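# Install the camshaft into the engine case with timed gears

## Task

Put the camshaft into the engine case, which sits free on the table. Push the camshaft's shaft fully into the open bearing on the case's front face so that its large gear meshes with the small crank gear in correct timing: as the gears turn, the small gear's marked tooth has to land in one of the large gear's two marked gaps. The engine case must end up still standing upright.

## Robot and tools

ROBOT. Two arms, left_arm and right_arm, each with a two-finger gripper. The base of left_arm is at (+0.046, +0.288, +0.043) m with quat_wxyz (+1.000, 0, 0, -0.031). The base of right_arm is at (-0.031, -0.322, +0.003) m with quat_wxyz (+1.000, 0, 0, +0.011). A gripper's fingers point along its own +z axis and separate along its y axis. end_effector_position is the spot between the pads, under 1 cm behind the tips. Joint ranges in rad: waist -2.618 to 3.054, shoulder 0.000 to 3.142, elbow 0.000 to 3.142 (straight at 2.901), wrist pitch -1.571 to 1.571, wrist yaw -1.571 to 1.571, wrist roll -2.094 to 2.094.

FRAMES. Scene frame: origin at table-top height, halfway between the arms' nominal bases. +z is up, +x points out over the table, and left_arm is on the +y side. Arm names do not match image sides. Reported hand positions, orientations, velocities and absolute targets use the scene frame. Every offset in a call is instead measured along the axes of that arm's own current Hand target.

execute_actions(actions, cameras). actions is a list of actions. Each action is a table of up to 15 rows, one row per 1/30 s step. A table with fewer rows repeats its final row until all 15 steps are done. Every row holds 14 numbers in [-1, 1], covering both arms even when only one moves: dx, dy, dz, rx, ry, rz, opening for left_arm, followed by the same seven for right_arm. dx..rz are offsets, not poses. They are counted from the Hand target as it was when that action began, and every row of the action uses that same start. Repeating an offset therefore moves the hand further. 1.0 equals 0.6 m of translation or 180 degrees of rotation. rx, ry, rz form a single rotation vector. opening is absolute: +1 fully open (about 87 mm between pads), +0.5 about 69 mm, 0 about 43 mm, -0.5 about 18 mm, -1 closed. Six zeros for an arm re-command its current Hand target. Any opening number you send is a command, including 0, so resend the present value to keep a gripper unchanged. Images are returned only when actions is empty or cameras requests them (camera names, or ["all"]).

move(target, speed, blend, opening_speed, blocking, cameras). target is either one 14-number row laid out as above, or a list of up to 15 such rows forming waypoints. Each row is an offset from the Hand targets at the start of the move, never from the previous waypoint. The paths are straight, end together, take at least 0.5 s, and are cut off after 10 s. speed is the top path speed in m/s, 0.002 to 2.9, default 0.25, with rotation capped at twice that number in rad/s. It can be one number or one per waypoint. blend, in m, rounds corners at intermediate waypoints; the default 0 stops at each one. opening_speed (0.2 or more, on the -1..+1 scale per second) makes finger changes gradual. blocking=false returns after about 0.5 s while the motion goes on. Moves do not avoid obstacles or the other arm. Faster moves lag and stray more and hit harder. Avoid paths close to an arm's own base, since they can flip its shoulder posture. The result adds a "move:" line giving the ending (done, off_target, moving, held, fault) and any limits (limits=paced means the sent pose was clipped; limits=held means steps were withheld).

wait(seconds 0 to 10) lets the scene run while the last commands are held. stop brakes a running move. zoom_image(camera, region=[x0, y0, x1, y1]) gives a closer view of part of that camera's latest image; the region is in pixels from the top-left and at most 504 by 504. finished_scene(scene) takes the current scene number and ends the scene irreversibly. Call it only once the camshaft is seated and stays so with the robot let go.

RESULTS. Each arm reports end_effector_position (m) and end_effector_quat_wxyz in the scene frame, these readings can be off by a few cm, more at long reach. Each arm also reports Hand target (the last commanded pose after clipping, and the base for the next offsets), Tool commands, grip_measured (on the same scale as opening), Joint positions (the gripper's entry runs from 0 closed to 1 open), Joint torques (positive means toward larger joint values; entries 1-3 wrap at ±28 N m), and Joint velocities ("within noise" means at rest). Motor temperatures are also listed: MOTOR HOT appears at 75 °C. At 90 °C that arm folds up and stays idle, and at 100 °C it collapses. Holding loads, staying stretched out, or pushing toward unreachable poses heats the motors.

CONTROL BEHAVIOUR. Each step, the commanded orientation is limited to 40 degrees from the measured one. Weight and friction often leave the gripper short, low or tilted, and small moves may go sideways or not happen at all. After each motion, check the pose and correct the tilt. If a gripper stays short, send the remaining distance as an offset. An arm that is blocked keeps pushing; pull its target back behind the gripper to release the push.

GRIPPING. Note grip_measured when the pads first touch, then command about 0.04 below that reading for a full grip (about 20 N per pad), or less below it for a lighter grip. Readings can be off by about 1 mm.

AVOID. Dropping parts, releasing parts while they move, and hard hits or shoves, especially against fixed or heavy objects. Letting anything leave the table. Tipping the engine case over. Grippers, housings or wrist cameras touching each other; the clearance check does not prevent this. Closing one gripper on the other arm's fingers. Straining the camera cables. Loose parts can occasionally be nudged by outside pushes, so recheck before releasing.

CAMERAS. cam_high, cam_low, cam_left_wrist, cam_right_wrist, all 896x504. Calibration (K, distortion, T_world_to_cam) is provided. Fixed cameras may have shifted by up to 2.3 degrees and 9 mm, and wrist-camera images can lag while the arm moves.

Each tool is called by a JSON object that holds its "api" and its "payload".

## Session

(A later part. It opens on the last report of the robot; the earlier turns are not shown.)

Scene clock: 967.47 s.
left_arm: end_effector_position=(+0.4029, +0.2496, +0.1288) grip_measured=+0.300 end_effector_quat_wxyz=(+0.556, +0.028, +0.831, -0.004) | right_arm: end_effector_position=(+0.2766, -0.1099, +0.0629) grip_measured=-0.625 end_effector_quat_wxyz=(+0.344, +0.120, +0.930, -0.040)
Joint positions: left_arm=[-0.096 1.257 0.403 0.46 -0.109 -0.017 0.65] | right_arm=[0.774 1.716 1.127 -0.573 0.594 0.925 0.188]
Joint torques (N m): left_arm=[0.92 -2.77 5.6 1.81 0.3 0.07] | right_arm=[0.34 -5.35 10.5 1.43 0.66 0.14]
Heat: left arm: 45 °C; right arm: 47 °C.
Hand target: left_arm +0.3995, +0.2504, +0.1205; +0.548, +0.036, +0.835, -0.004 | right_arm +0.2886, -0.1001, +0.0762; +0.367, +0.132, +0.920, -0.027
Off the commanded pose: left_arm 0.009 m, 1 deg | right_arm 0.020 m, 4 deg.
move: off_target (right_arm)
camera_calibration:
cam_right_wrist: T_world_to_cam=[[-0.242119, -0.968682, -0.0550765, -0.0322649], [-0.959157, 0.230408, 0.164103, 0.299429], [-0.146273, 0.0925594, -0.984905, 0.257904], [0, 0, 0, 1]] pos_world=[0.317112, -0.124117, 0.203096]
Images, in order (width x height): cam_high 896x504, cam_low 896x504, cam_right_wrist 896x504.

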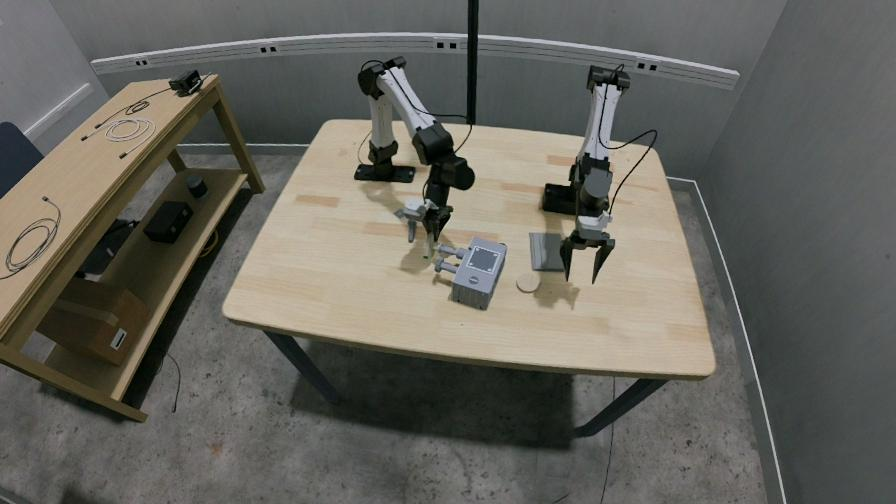

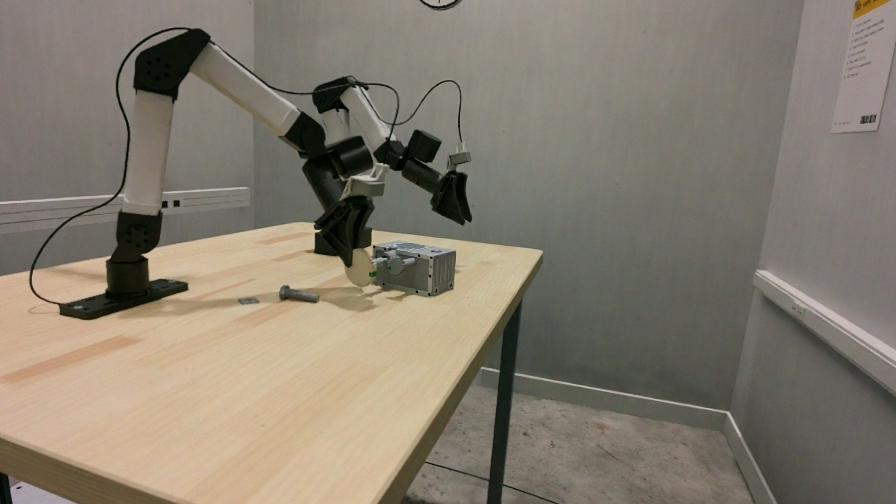

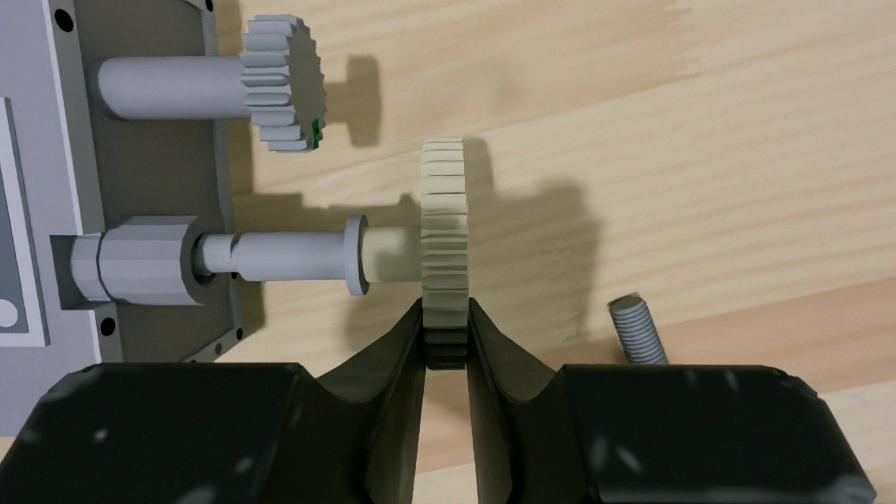

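{"api": "move", "payload": {"target": [0,0,0,0,0,0,0.3,0.001,0.017,-0.001,0,0,0,-0.72], "speed": 0.04, "cameras": ["cam_right_wrist","cam_low","cam_high"]}}

{"api": "zoom_image", "payload": {"camera": "cam_low", "region": [340, 234, 420, 294]}}

{"api": "zoom_image", "payload": {"camera": "cam_high", "region": [400, 210, 500, 300]}}

{"api": "zoom_image", "payload": {"camera": "cam_right_wrist", "region": [100, 180, 360, 330]}}

Scene clock: 979.77 s.
left_arm: end_effector_position=(+0.4029, +0.2496, +0.1288) grip_measured=+0.300 end_effector_quat_wxyz=(+0.556, +0.028, +0.831, -0.004) | right_arm: end_effector_position=(+0.2762, -0.1086, +0.0651) grip_measured=-0.624 end_effector_quat_wxyz=(+0.343, +0.119, +0.930, -0.056)
Joint positions: left_arm=[-0.096 1.257 0.403 0.46 -0.109 -0.017 0.65] | right_arm=[0.787 1.74 1.167 -0.623 0.619 0.941 0.188]
Joint torques (N m): left_arm=[0.88 -2.8 5.55 1.85 0.27 0.05] | right_arm=[0.62 -5.04 10.63 1.68 0.49 0.18]
Heat: left arm: 45 °C; right arm: 49 °C.
Hand target: left_arm +0.3995, +0.2504, +0.1205; +0.548, +0.036, +0.835, -0.004 | right_arm +0.2905, -0.0901, +0.0768; +0.367, +0.132, +0.920, -0.027
Off the commanded pose: left_arm 0.009 m, 1 deg | right_arm 0.026 m, 5 deg.
move: off_target (right_arm)
camera_calibration:
cam_right_wrist: T_world_to_cam=[[-0.250018, -0.967941, -0.0241012, -0.0308334], [-0.956495, 0.243043, 0.161393, 0.299155], [-0.150361, 0.0634037, -0.986596, 0.257896], [0, 0, 0, 1]] pos_world=[0.317209, -0.118904, 0.205415]
Images, in order (width x height): cam_high 896x504, cam_low 896x504, cam_right_wrist 896x504.

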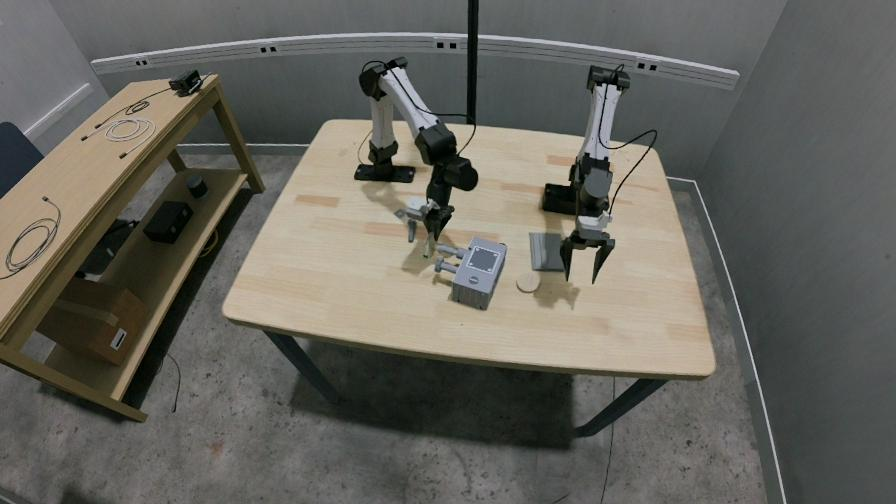

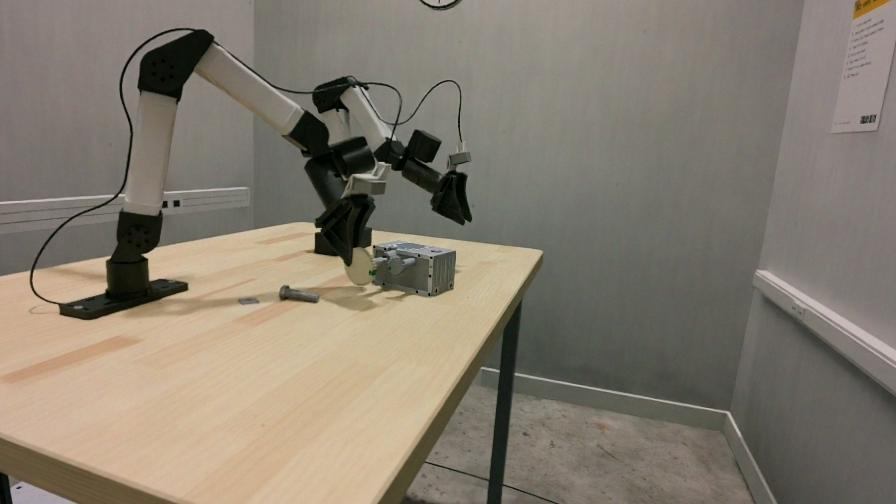

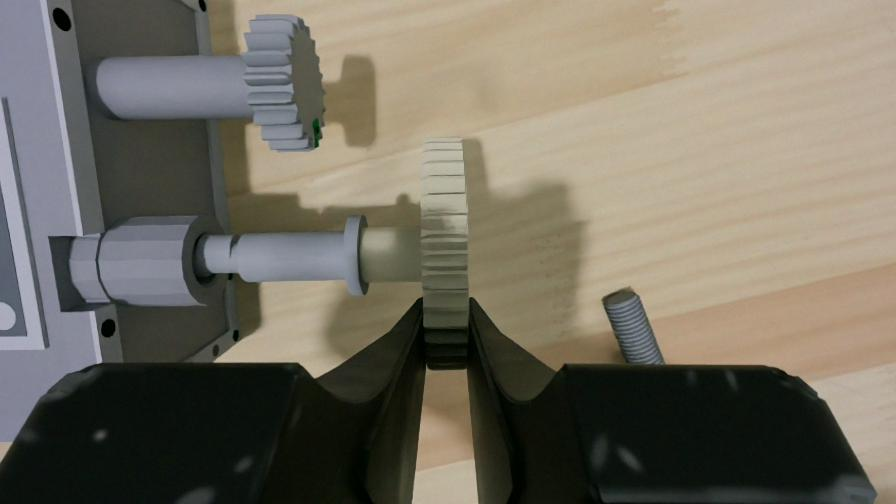

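Scaled by 6.300 from the camera's 896x504 image, which has a finer 1280x720 frame.

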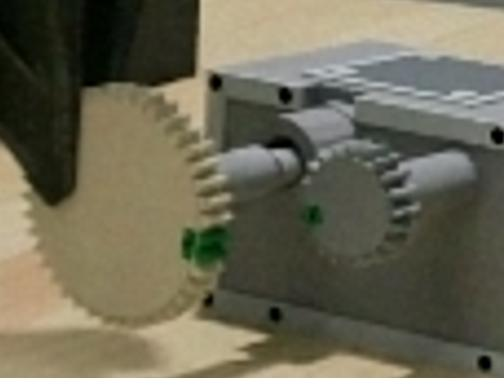

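Scaled by 5.040 from the camera's 896x504 image, which has a finer 1280x720 frame.

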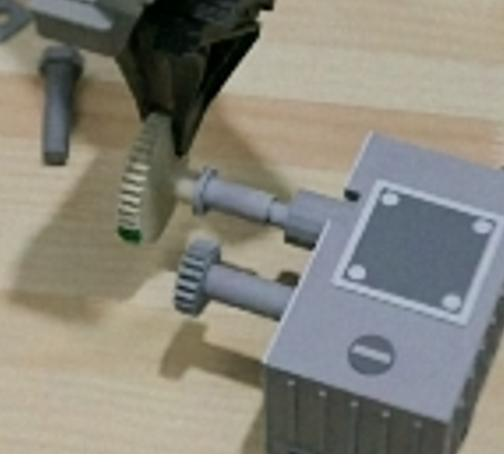

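Scaled by 1.938 from the camera's 896x504 image, which has a finer 1280x720 frame.

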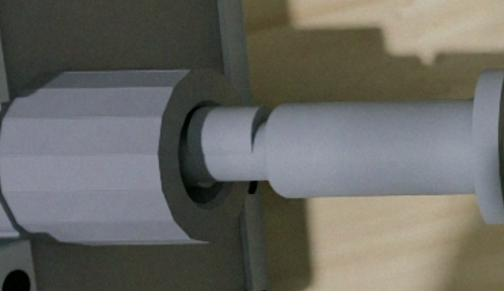

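{"api": "move", "payload": {"target": [0,0,0,0,0,0,0.3,0.0005,-0.01,-0.0033,0,0,0,-0.72], "speed": 0.04, "cameras": ["cam_right_wrist","cam_low","cam_high"]}}

{"api": "zoom_image", "payload": {"camera": "cam_low", "region": [366, 244, 406, 274]}}

{"api": "zoom_image", "payload": {"camera": "cam_high", "region": [420, 230, 480, 280]}}

{"api": "zoom_image", "payload": {"camera": "cam_right_wrist", "region": [100, 180, 360, 330]}}

Scene clock: 1005.57 s.
left_arm: end_effector_position=(+0.4029, +0.2496, +0.1288) grip_measured=+0.300 end_effector_quat_wxyz=(+0.556, +0.028, +0.831, -0.004) | right_arm: end_effector_position=(+0.2761, -0.1086, +0.0650) grip_measured=-0.624 end_effector_quat_wxyz=(+0.343, +0.119, +0.930, -0.056)
Joint positions: left_arm=[-0.096 1.257 0.403 0.46 -0.109 -0.017 0.65] | right_arm=[0.787 1.74 1.167 -0.624 0.619 0.942 0.188]
Joint torques (N m): left_arm=[0.83 -2.67 5.61 1.8 0.28 0.05] | right_arm=[0.24 -6.72 8.47 1.73 0.47 0.12]
Heat: left arm: 45 °C; right arm: 50 °C.
Hand target: left_arm +0.3995, +0.2504, +0.1205; +0.548, +0.036, +0.835, -0.004 | right_arm +0.2874, -0.0955, +0.0777; +0.367, +0.132, +0.920, -0.027
Off the commanded pose: left_arm 0.009 m, 1 deg | right_arm 0.021 m, 5 deg.
move: off_target (right_arm)
camera_calibration:
cam_right_wrist: T_world_to_cam=[[-0.250571, -0.967794, -0.0242814, -0.0307021], [-0.956338, 0.243552, 0.161553, 0.299173], [-0.150436, 0.0637018, -0.986565, 0.257857], [0, 0, 0, 1]] pos_world=[0.317209, -0.119003, 0.205315]
Images, in order (width x height): cam_high 896x504, cam_low 896x504, cam_right_wrist 896x504.

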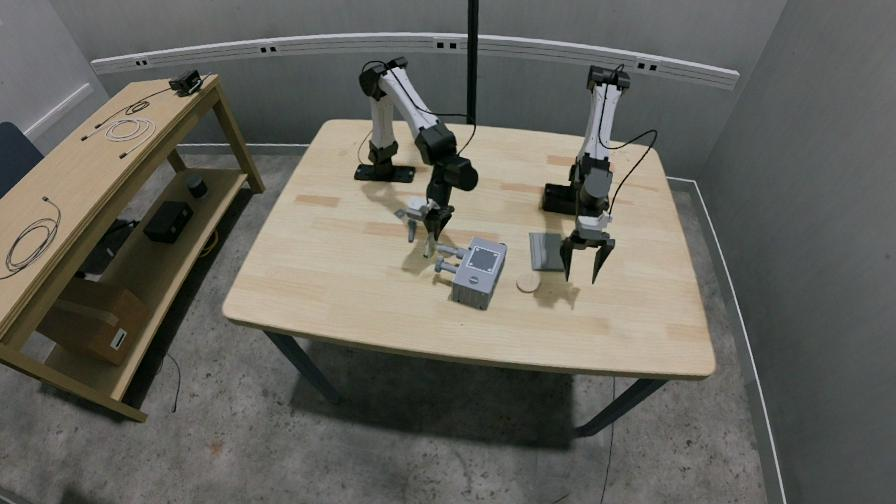

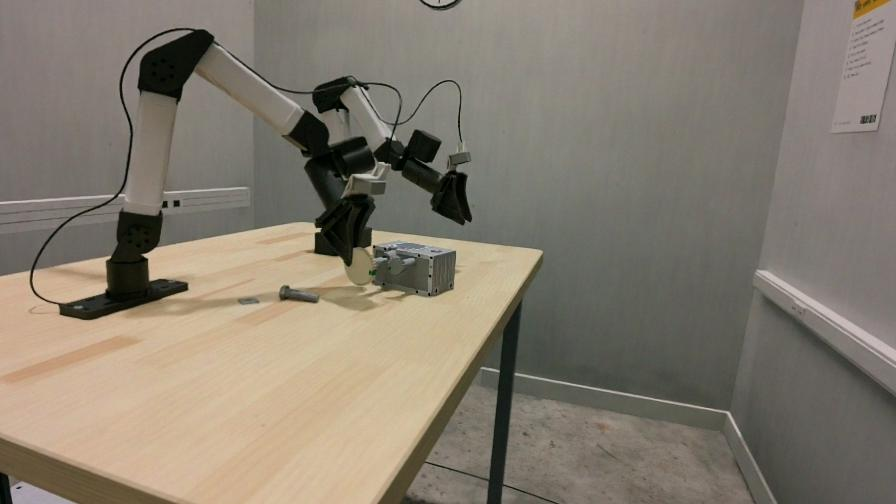

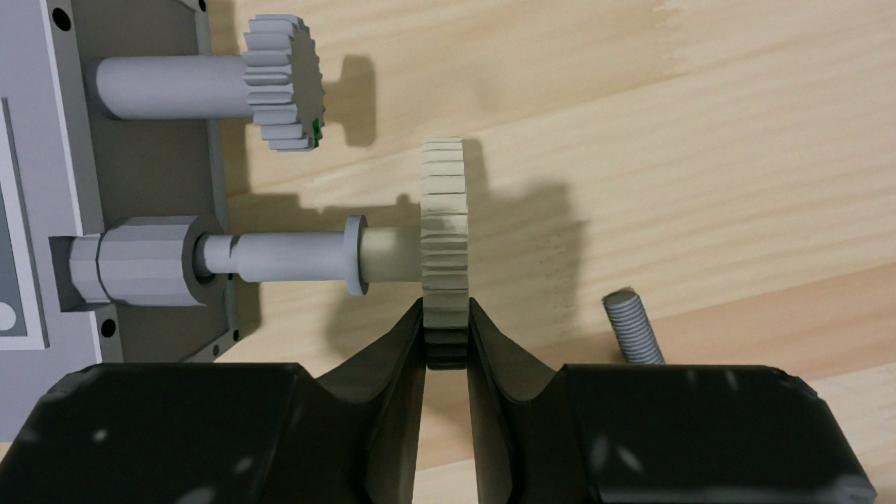

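Scaled by 12.600 from the camera's 896x504 image, which has a finer 1280x720 frame.

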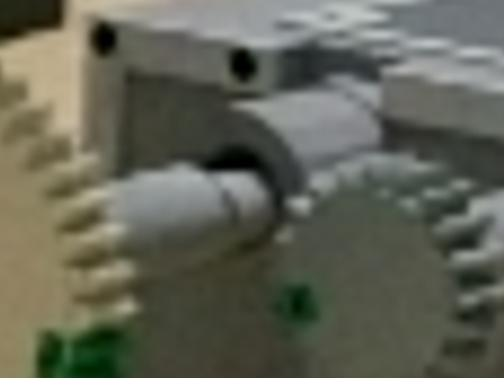

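Scaled by 8.400 from the camera's 896x504 image, which has a finer 1280x720 frame.

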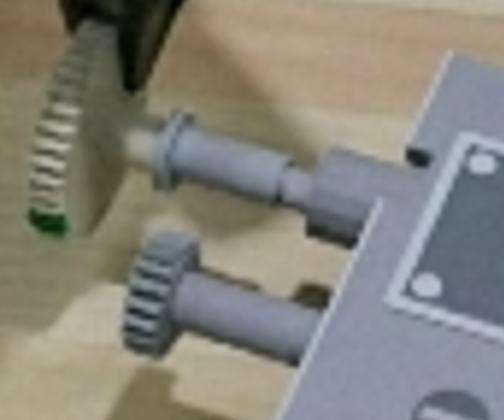

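Scaled by 1.938 from the camera's 896x504 image, which has a finer 1280x720 frame.

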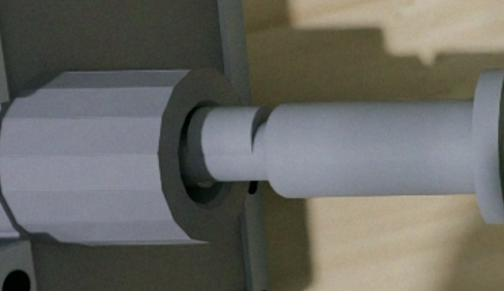

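{"api": "move", "payload": {"target": [0,0,0,0,0,0,0.3,-0.0032,-0.0107,-0.0067,0,0,0,-0.72], "speed": 0.04, "cameras": ["cam_right_wrist","cam_low","cam_high"]}}

{"api": "zoom_image", "payload": {"camera": "cam_low", "region": [366, 244, 406, 274]}}

{"api": "zoom_image", "payload": {"camera": "cam_high", "region": [420, 230, 480, 280]}}

{"api": "zoom_image", "payload": {"camera": "cam_right_wrist", "region": [100, 180, 360, 330]}}

Scene clock: 1028.23 s.
left_arm: end_effector_position=(+0.4029, +0.2496, +0.1288) grip_measured=+0.300 end_effector_quat_wxyz=(+0.556, +0.028, +0.831, -0.004) | right_arm: end_effector_position=(+0.2762, -0.1086, +0.0660) grip_measured=-0.624 end_effector_quat_wxyz=(+0.344, +0.119, +0.930, -0.055)
Joint positions: left_arm=[-0.096 1.257 0.403 0.46 -0.109 -0.017 0.65] | right_arm=[0.787 1.737 1.167 -0.624 0.619 0.942 0.188]
Joint torques (N m): left_arm=[0.91 -2.78 5.56 1.82 0.29 0.05] | right_arm=[-0.24 -8.64 6.86 1.65 0.45 0.05]
Heat: left arm: 45 °C; right arm: 49 °C.
Hand target: left_arm +0.3995, +0.2504, +0.1205; +0.548, +0.036, +0.835, -0.004 | right_arm +0.2843, -0.1015, +0.0817; +0.367, +0.132, +0.920, -0.027
Off the commanded pose: left_arm 0.009 m, 1 deg | right_arm 0.019 m, 5 deg.
move: off_target (right_arm)
camera_calibration:
cam_right_wrist: T_world_to_cam=[[-0.250516, -0.967746, -0.0266247, -0.0303535], [-0.956648, 0.243236, 0.160188, 0.299187], [-0.148545, 0.0656, -0.986727, 0.258477], [0, 0, 0, 1]] pos_world=[0.317008, -0.119104, 0.206312]
Images, in order (width x height): cam_high 896x504, cam_low 896x504, cam_right_wrist 896x504.

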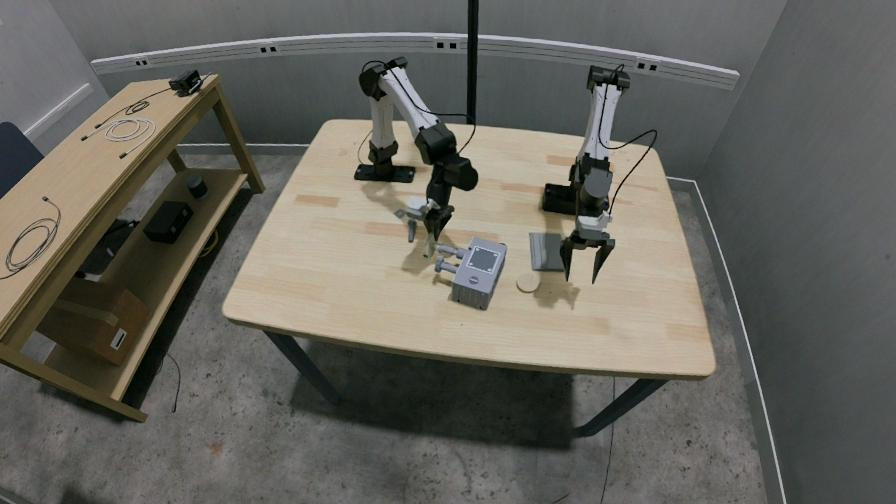

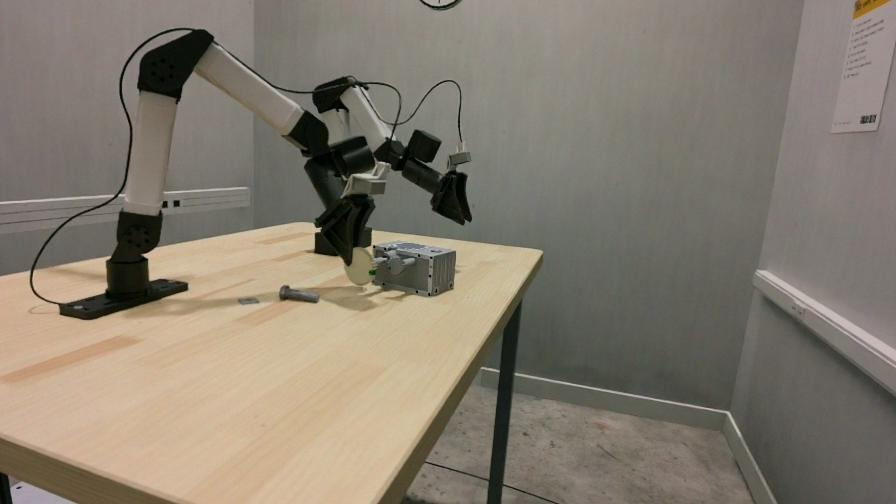

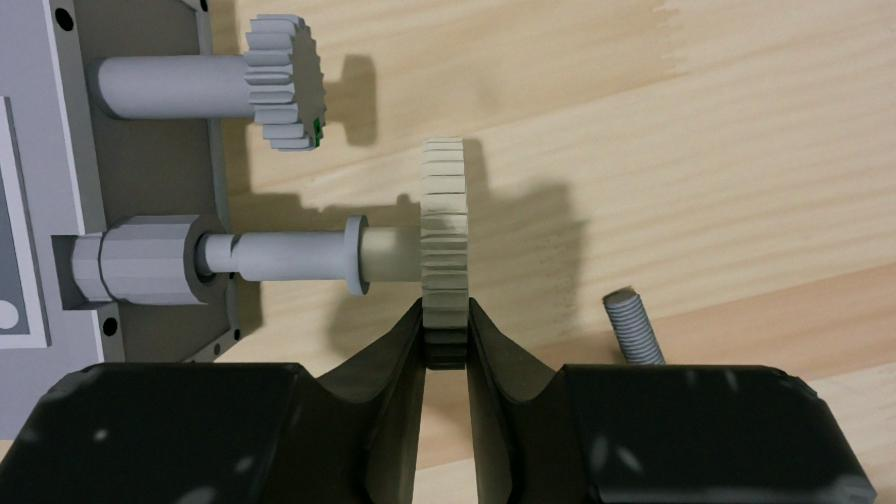

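Scaled by 12.600 from the camera's 896x504 image, which has a finer 1280x720 frame.

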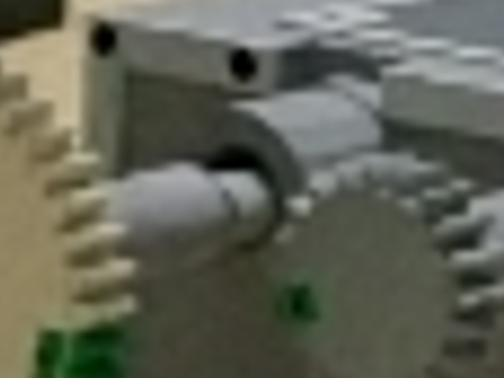

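Scaled by 8.400 from the camera's 896x504 image, which has a finer 1280x720 frame.

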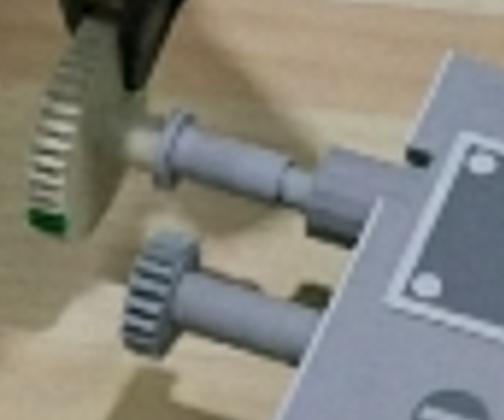

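Scaled by 1.938 from the camera's 896x504 image, which has a finer 1280x720 frame.

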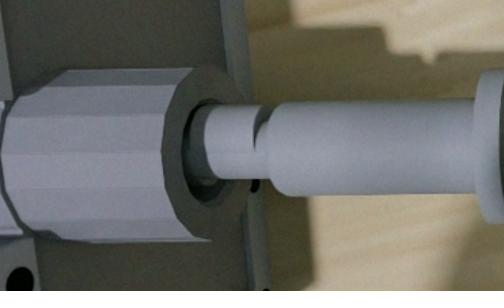

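{"api": "move", "payload": {"target": [0,0,0,0,0,0,0.3,-0.0015,-0.003,-0.004,-0.008,0,0,-0.72], "speed": 0.04, "cameras": ["cam_right_wrist","cam_low","cam_high"]}}

{"api": "zoom_image", "payload": {"camera": "cam_low", "region": [366, 244, 406, 274]}}

{"api": "zoom_image", "payload": {"camera": "cam_right_wrist", "region": [100, 180, 360, 330]}}

Scene clock: 1043.90 s.
left_arm: end_effector_position=(+0.4029, +0.2496, +0.1288) grip_measured=+0.300 end_effector_quat_wxyz=(+0.556, +0.028, +0.831, -0.004) | right_arm: end_effector_position=(+0.2736, -0.1109, +0.0675) grip_measured=-0.626 end_effector_quat_wxyz=(+0.347, +0.117, +0.929, -0.047)
Joint positions: left_arm=[-0.096 1.257 0.403 0.46 -0.109 -0.017 0.65] | right_arm=[0.786 1.708 1.135 -0.601 0.612 0.93 0.187]
Joint torques (N m): left_arm=[0.87 -2.74 5.64 1.79 0.23 0.04] | right_arm=[-0.65 -8.55 7.06 1.76 0.34 -0.05]
Heat: left arm: 45 °C; right arm: 47 °C.
Hand target: left_arm +0.3995, +0.2504, +0.1205; +0.548, +0.036, +0.835, -0.004 | right_arm +0.2829, -0.1032, +0.0839; +0.368, +0.128, +0.921, -0.015
Off the commanded pose: left_arm 0.009 m, 1 deg | right_arm 0.020 m, 5 deg.
move: off_target (right_arm)
camera_calibration:
cam_right_wrist: T_world_to_cam=[[-0.240664, -0.969794, -0.0397447, -0.035312], [-0.960222, 0.231915, 0.155532, 0.297038], [-0.141617, 0.0755948, -0.987031, 0.25906], [0, 0, 0, 1]] pos_world=[0.313412, -0.122717, 0.208098]
Images, in order (width x height): cam_high 896x504, cam_low 896x504, cam_right_wrist 896x504.

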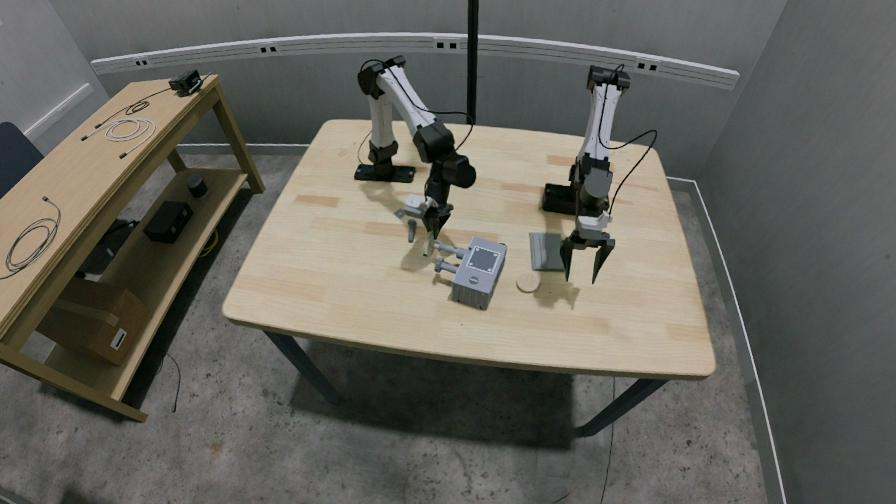

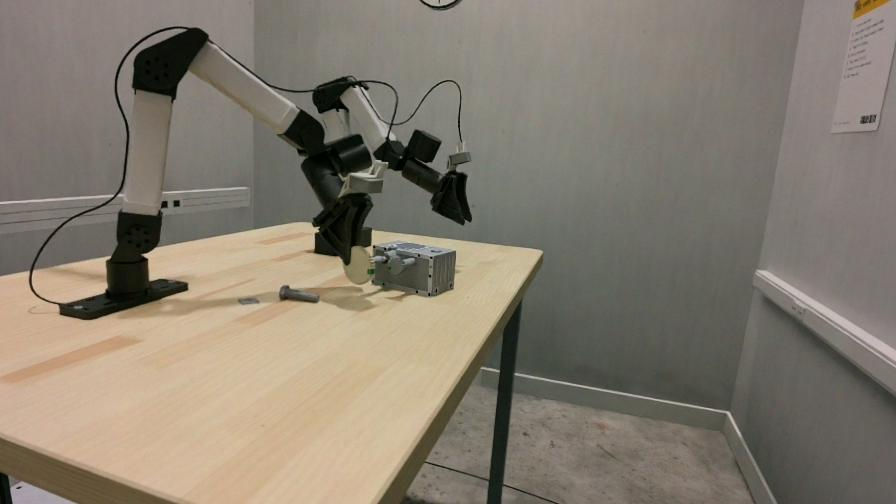

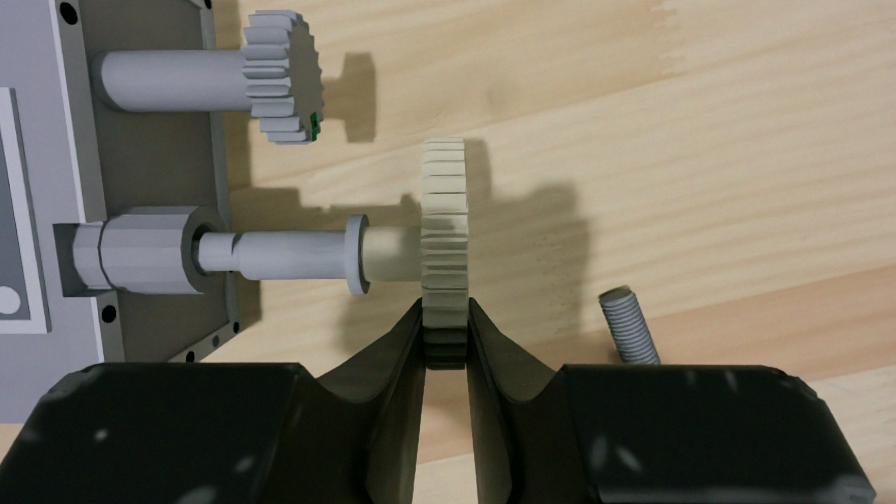

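Scaled by 12.600 from the camera's 896x504 image, which has a finer 1280x720 frame.

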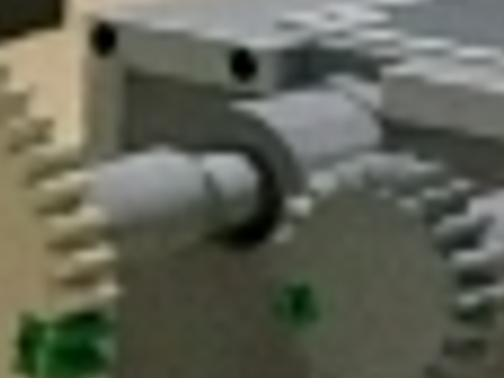

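Scaled by 1.938 from the camera's 896x504 image, which has a finer 1280x720 frame.

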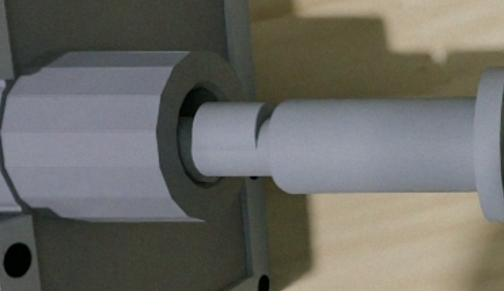

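{"api": "move", "payload": {"target": [0,0,0,0,0,0,0.3,0.0008,0.0132,0.0025,0,0,0,-0.72], "speed": 0.04, "cameras": ["cam_right_wrist","cam_low","cam_high"]}}

{"api": "zoom_image", "payload": {"camera": "cam_low", "region": [366, 244, 406, 274]}}

{"api": "zoom_image", "payload": {"camera": "cam_right_wrist", "region": [100, 180, 360, 330]}}

Scene clock: 1061.43 s.
left_arm: end_effector_position=(+0.4029, +0.2496, +0.1288) grip_measured=+0.300 end_effector_quat_wxyz=(+0.556, +0.028, +0.831, -0.004) | right_arm: end_effector_position=(+0.2736, -0.1109, +0.0675) grip_measured=-0.626 end_effector_quat_wxyz=(+0.347, +0.117, +0.929, -0.047)
Joint positions: left_arm=[-0.096 1.257 0.403 0.46 -0.109 -0.017 0.65] | right_arm=[0.786 1.708 1.135 -0.6 0.612 0.929 0.187]
Joint torques (N m): left_arm=[0.75 -2.84 5.53 1.79 0.27 0.1] | right_arm=[0.17 -6.43 9.76 1.68 0.37 0.07]
Heat: left arm: 45 °C; right arm: 46 °C.
Hand target: left_arm +0.3995, +0.2504, +0.1205; +0.548, +0.036, +0.835, -0.004 | right_arm +0.2855, -0.0956, +0.0830; +0.368, +0.128, +0.921, -0.015
Off the commanded pose: left_arm 0.009 m, 1 deg | right_arm 0.025 m, 5 deg.
move: off_target (right_arm)
camera_calibration:
cam_right_wrist: T_world_to_cam=[[-0.240133, -0.969933, -0.0395799, -0.0354093], [-0.96038, 0.231432, 0.155271, 0.297156], [-0.141443, 0.0752975, -0.987079, 0.258985], [0, 0, 0, 1]] pos_world=[0.313512, -0.122617, 0.208098]
Images, in order (width x height): cam_high 896x504, cam_low 896x504, cam_right_wrist 896x504.

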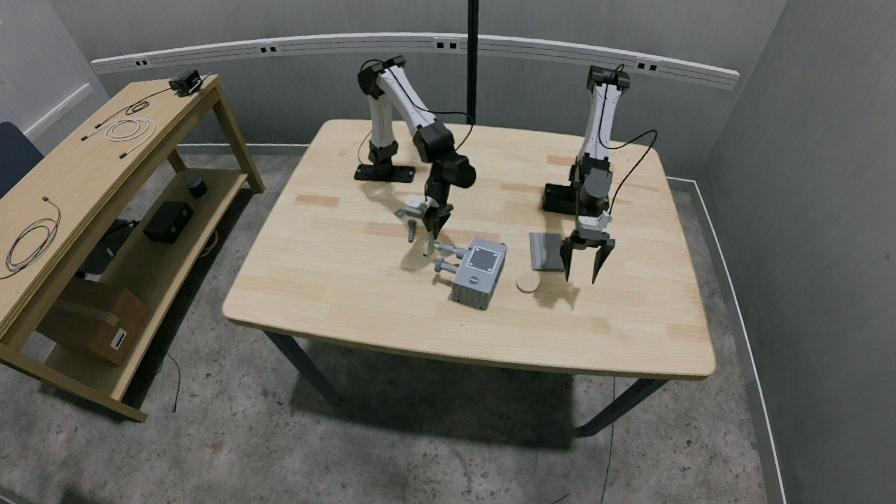

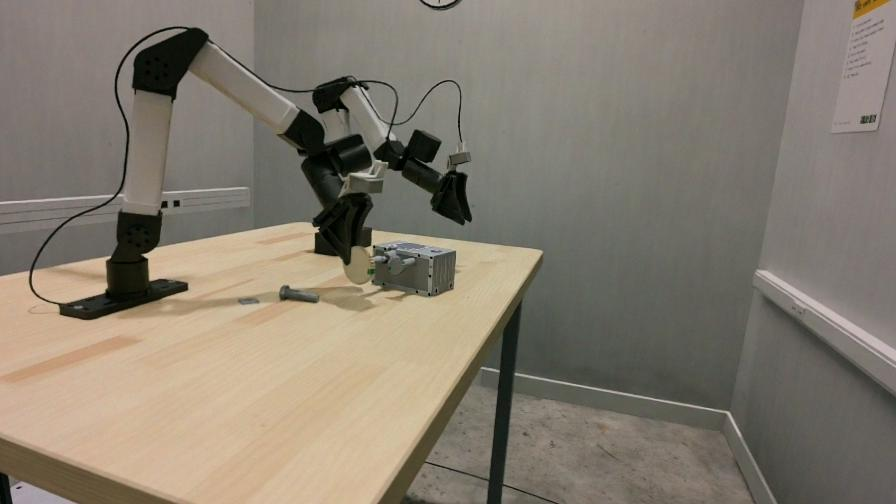

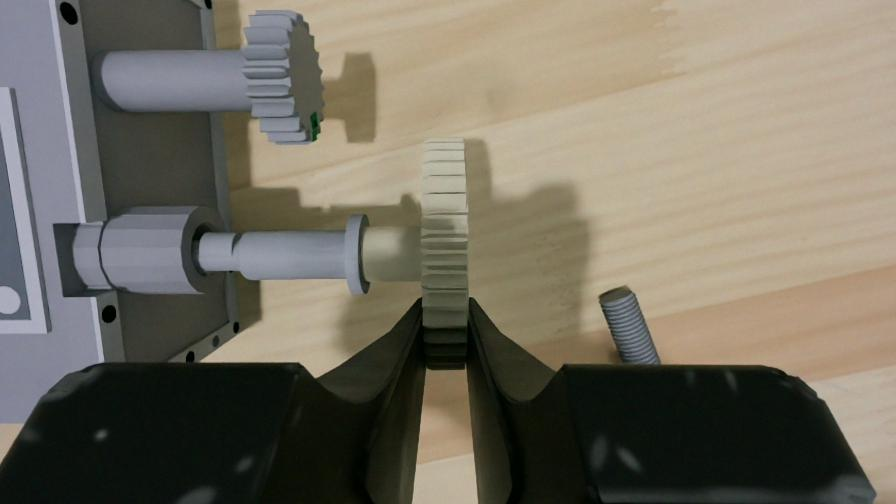

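Scaled by 12.600 from the camera's 896x504 image, which has a finer 1280x720 frame.

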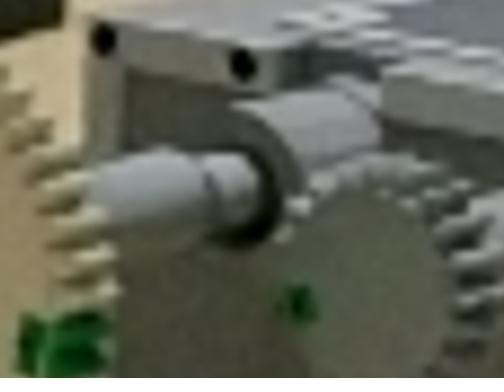

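Scaled by 1.938 from the camera's 896x504 image, which has a finer 1280x720 frame.

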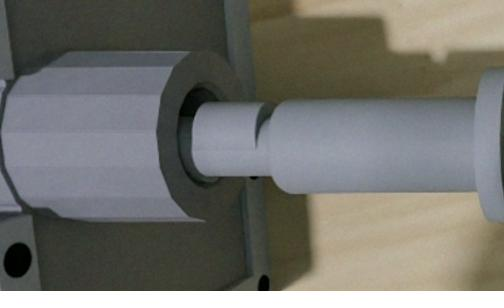

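{"api": "move", "payload": {"target": [0,0,0,0,0,0,0.3,0.0012,0.008,0.0018,0,0,0,-0.72], "speed": 0.03, "cameras": ["cam_right_wrist","cam_low"]}}

{"api": "zoom_image", "payload": {"camera": "cam_low", "region": [366, 244, 406, 274]}}

{"api": "zoom_image", "payload": {"camera": "cam_right_wrist", "region": [100, 180, 360, 330]}}

Scene clock: 1071.10 s.
left_arm: end_effector_position=(+0.4029, +0.2496, +0.1288) grip_measured=+0.300 end_effector_quat_wxyz=(+0.556, +0.028, +0.831, -0.004) | right_arm: end_effector_position=(+0.2742, -0.1091, +0.0672) grip_measured=-0.626 end_effector_quat_wxyz=(+0.347, +0.116, +0.929, -0.047)
Joint positions: left_arm=[-0.096 1.257 0.403 0.46 -0.109 -0.017 0.65] | right_arm=[0.788 1.714 1.141 -0.6 0.612 0.93 0.187]
Joint torques (N m): left_arm=[0.87 -2.82 5.53 1.81 0.32 0.03] | right_arm=[0.53 -5.64 10.77 1.64 0.4 0.14]
Heat: left arm: 45 °C; right arm: 47 °C.
Hand target: left_arm +0.3995, +0.2504, +0.1205; +0.548, +0.036, +0.835, -0.004 | right_arm +0.2869, -0.0909, +0.0820; +0.368, +0.128, +0.921, -0.015
Off the commanded pose: left_arm 0.009 m, 1 deg | right_arm 0.027 m, 5 deg.
move: off_target (right_arm)
camera_calibration:
cam_right_wrist: T_world_to_cam=[[-0.238777, -0.970249, -0.0400356, -0.0339262], [-0.960682, 0.230005, 0.155524, 0.297137], [-0.141689, 0.075597, -0.98702, 0.258726], [0, 0, 0, 1]] pos_world=[0.314012, -0.120819, 0.207798]
Images, in order (width x height): cam_low 896x504, cam_right_wrist 896x504.

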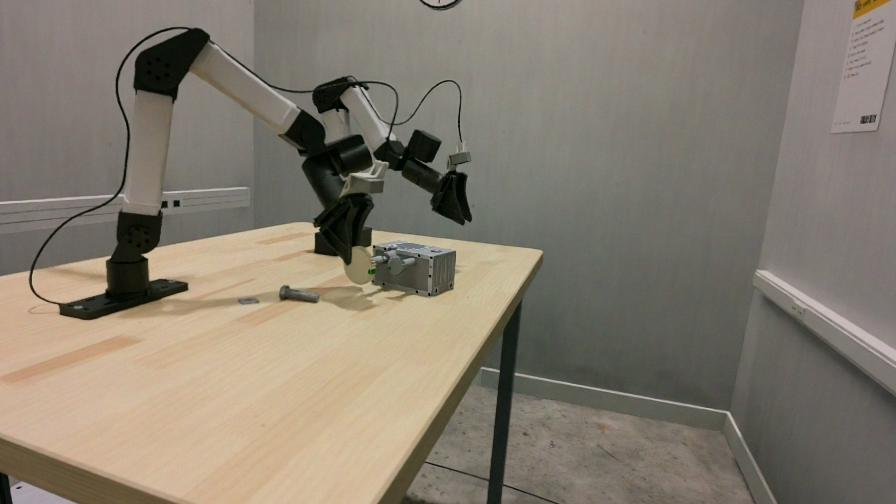

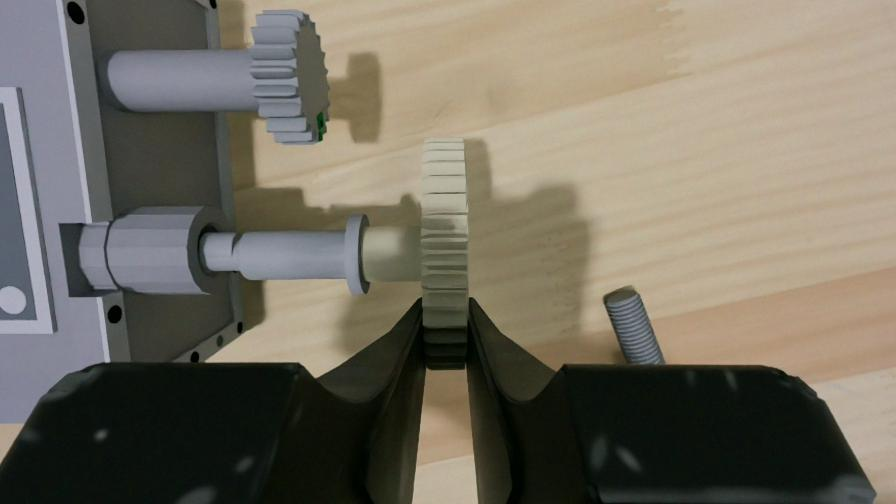

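Scaled by 12.600 from the camera's 896x504 image, which has a finer 1280x720 frame.

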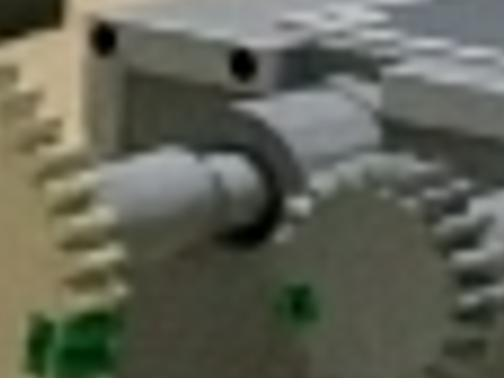

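Scaled by 1.938 from the camera's 896x504 image, which has a finer 1280x720 frame.

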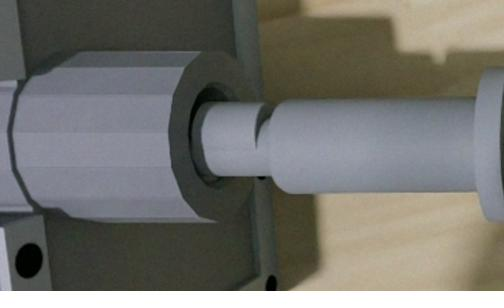

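{"api": "move", "payload": {"target": [0,0,0,0,0,0,0.3,0,0.01,0.0015,0,0,0,-0.72], "speed": 0.03, "cameras": ["cam_right_wrist","cam_low"]}}

{"api": "zoom_image", "payload": {"camera": "cam_low", "region": [366, 244, 406, 274]}}

{"api": "zoom_image", "payload": {"camera": "cam_right_wrist", "region": [100, 180, 360, 330]}}

Scene clock: 1079.93 s.
left_arm: end_effector_position=(+0.4029, +0.2496, +0.1288) grip_measured=+0.300 end_effector_quat_wxyz=(+0.556, +0.028, +0.831, -0.004) | right_arm: end_effector_position=(+0.2768, -0.1015, +0.0669) grip_measured=-0.626 end_effector_quat_wxyz=(+0.348, +0.115, +0.929, -0.044)
Joint positions: left_arm=[-0.096 1.257 0.403 0.46 -0.109 -0.017 0.65] | right_arm=[0.797 1.736 1.165 -0.6 0.612 0.936 0.187]
Joint torques (N m): left_arm=[0.79 -2.85 5.52 1.82 0.28 0.04] | right_arm=[0.36 -5.81 10.82 1.56 0.43 0.15]
Heat: left arm: 45 °C; right arm: 48 °C.
Hand target: left_arm +0.3995, +0.2504, +0.1205; +0.548, +0.036, +0.835, -0.004 | right_arm +0.2890, -0.0853, +0.0817; +0.368, +0.128, +0.921, -0.015
Off the commanded pose: left_arm 0.009 m, 1 deg | right_arm 0.025 m, 4 deg.
move: off_target (right_arm)
camera_calibration:
cam_right_wrist: T_world_to_cam=[[-0.234046, -0.971176, -0.0451521, -0.0270227], [-0.962111, 0.22468, 0.15447, 0.297926], [-0.139873, 0.0795945, -0.986965, 0.258098], [0, 0, 0, 1]] pos_world=[0.316414, -0.113725, 0.207493]
Images, in order (width x height): cam_low 896x504, cam_right_wrist 896x504.

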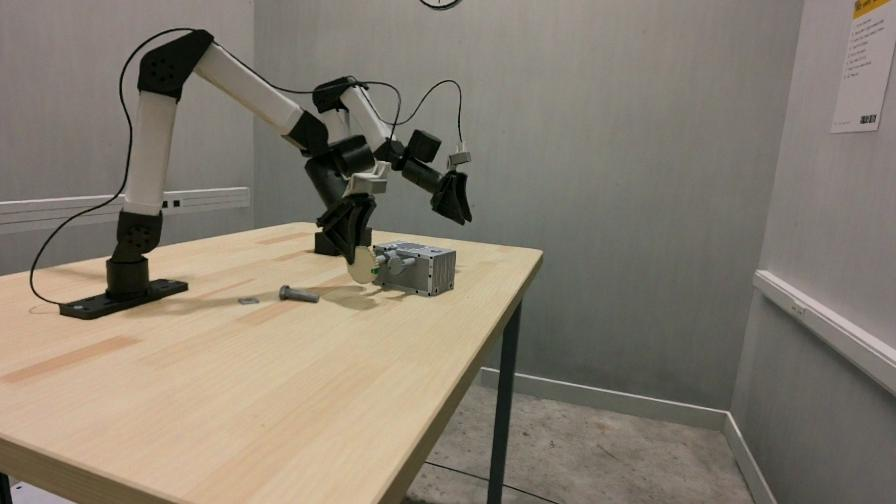

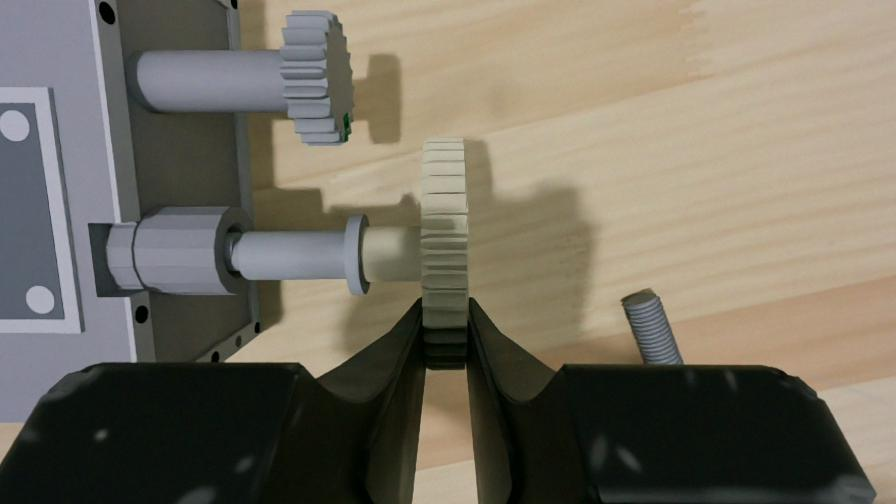

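Scaled by 12.600 from the camera's 896x504 image, which has a finer 1280x720 frame.

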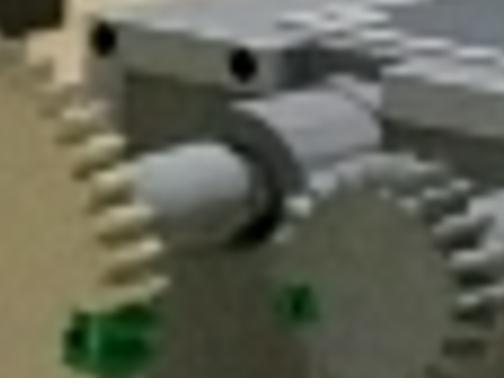

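Scaled by 1.938 from the camera's 896x504 image, which has a finer 1280x720 frame.

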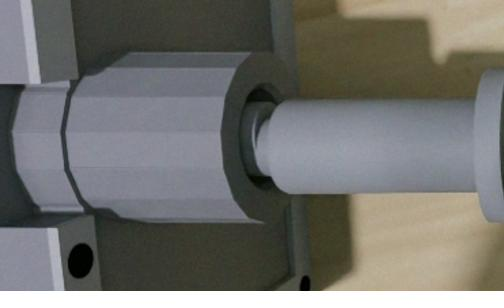

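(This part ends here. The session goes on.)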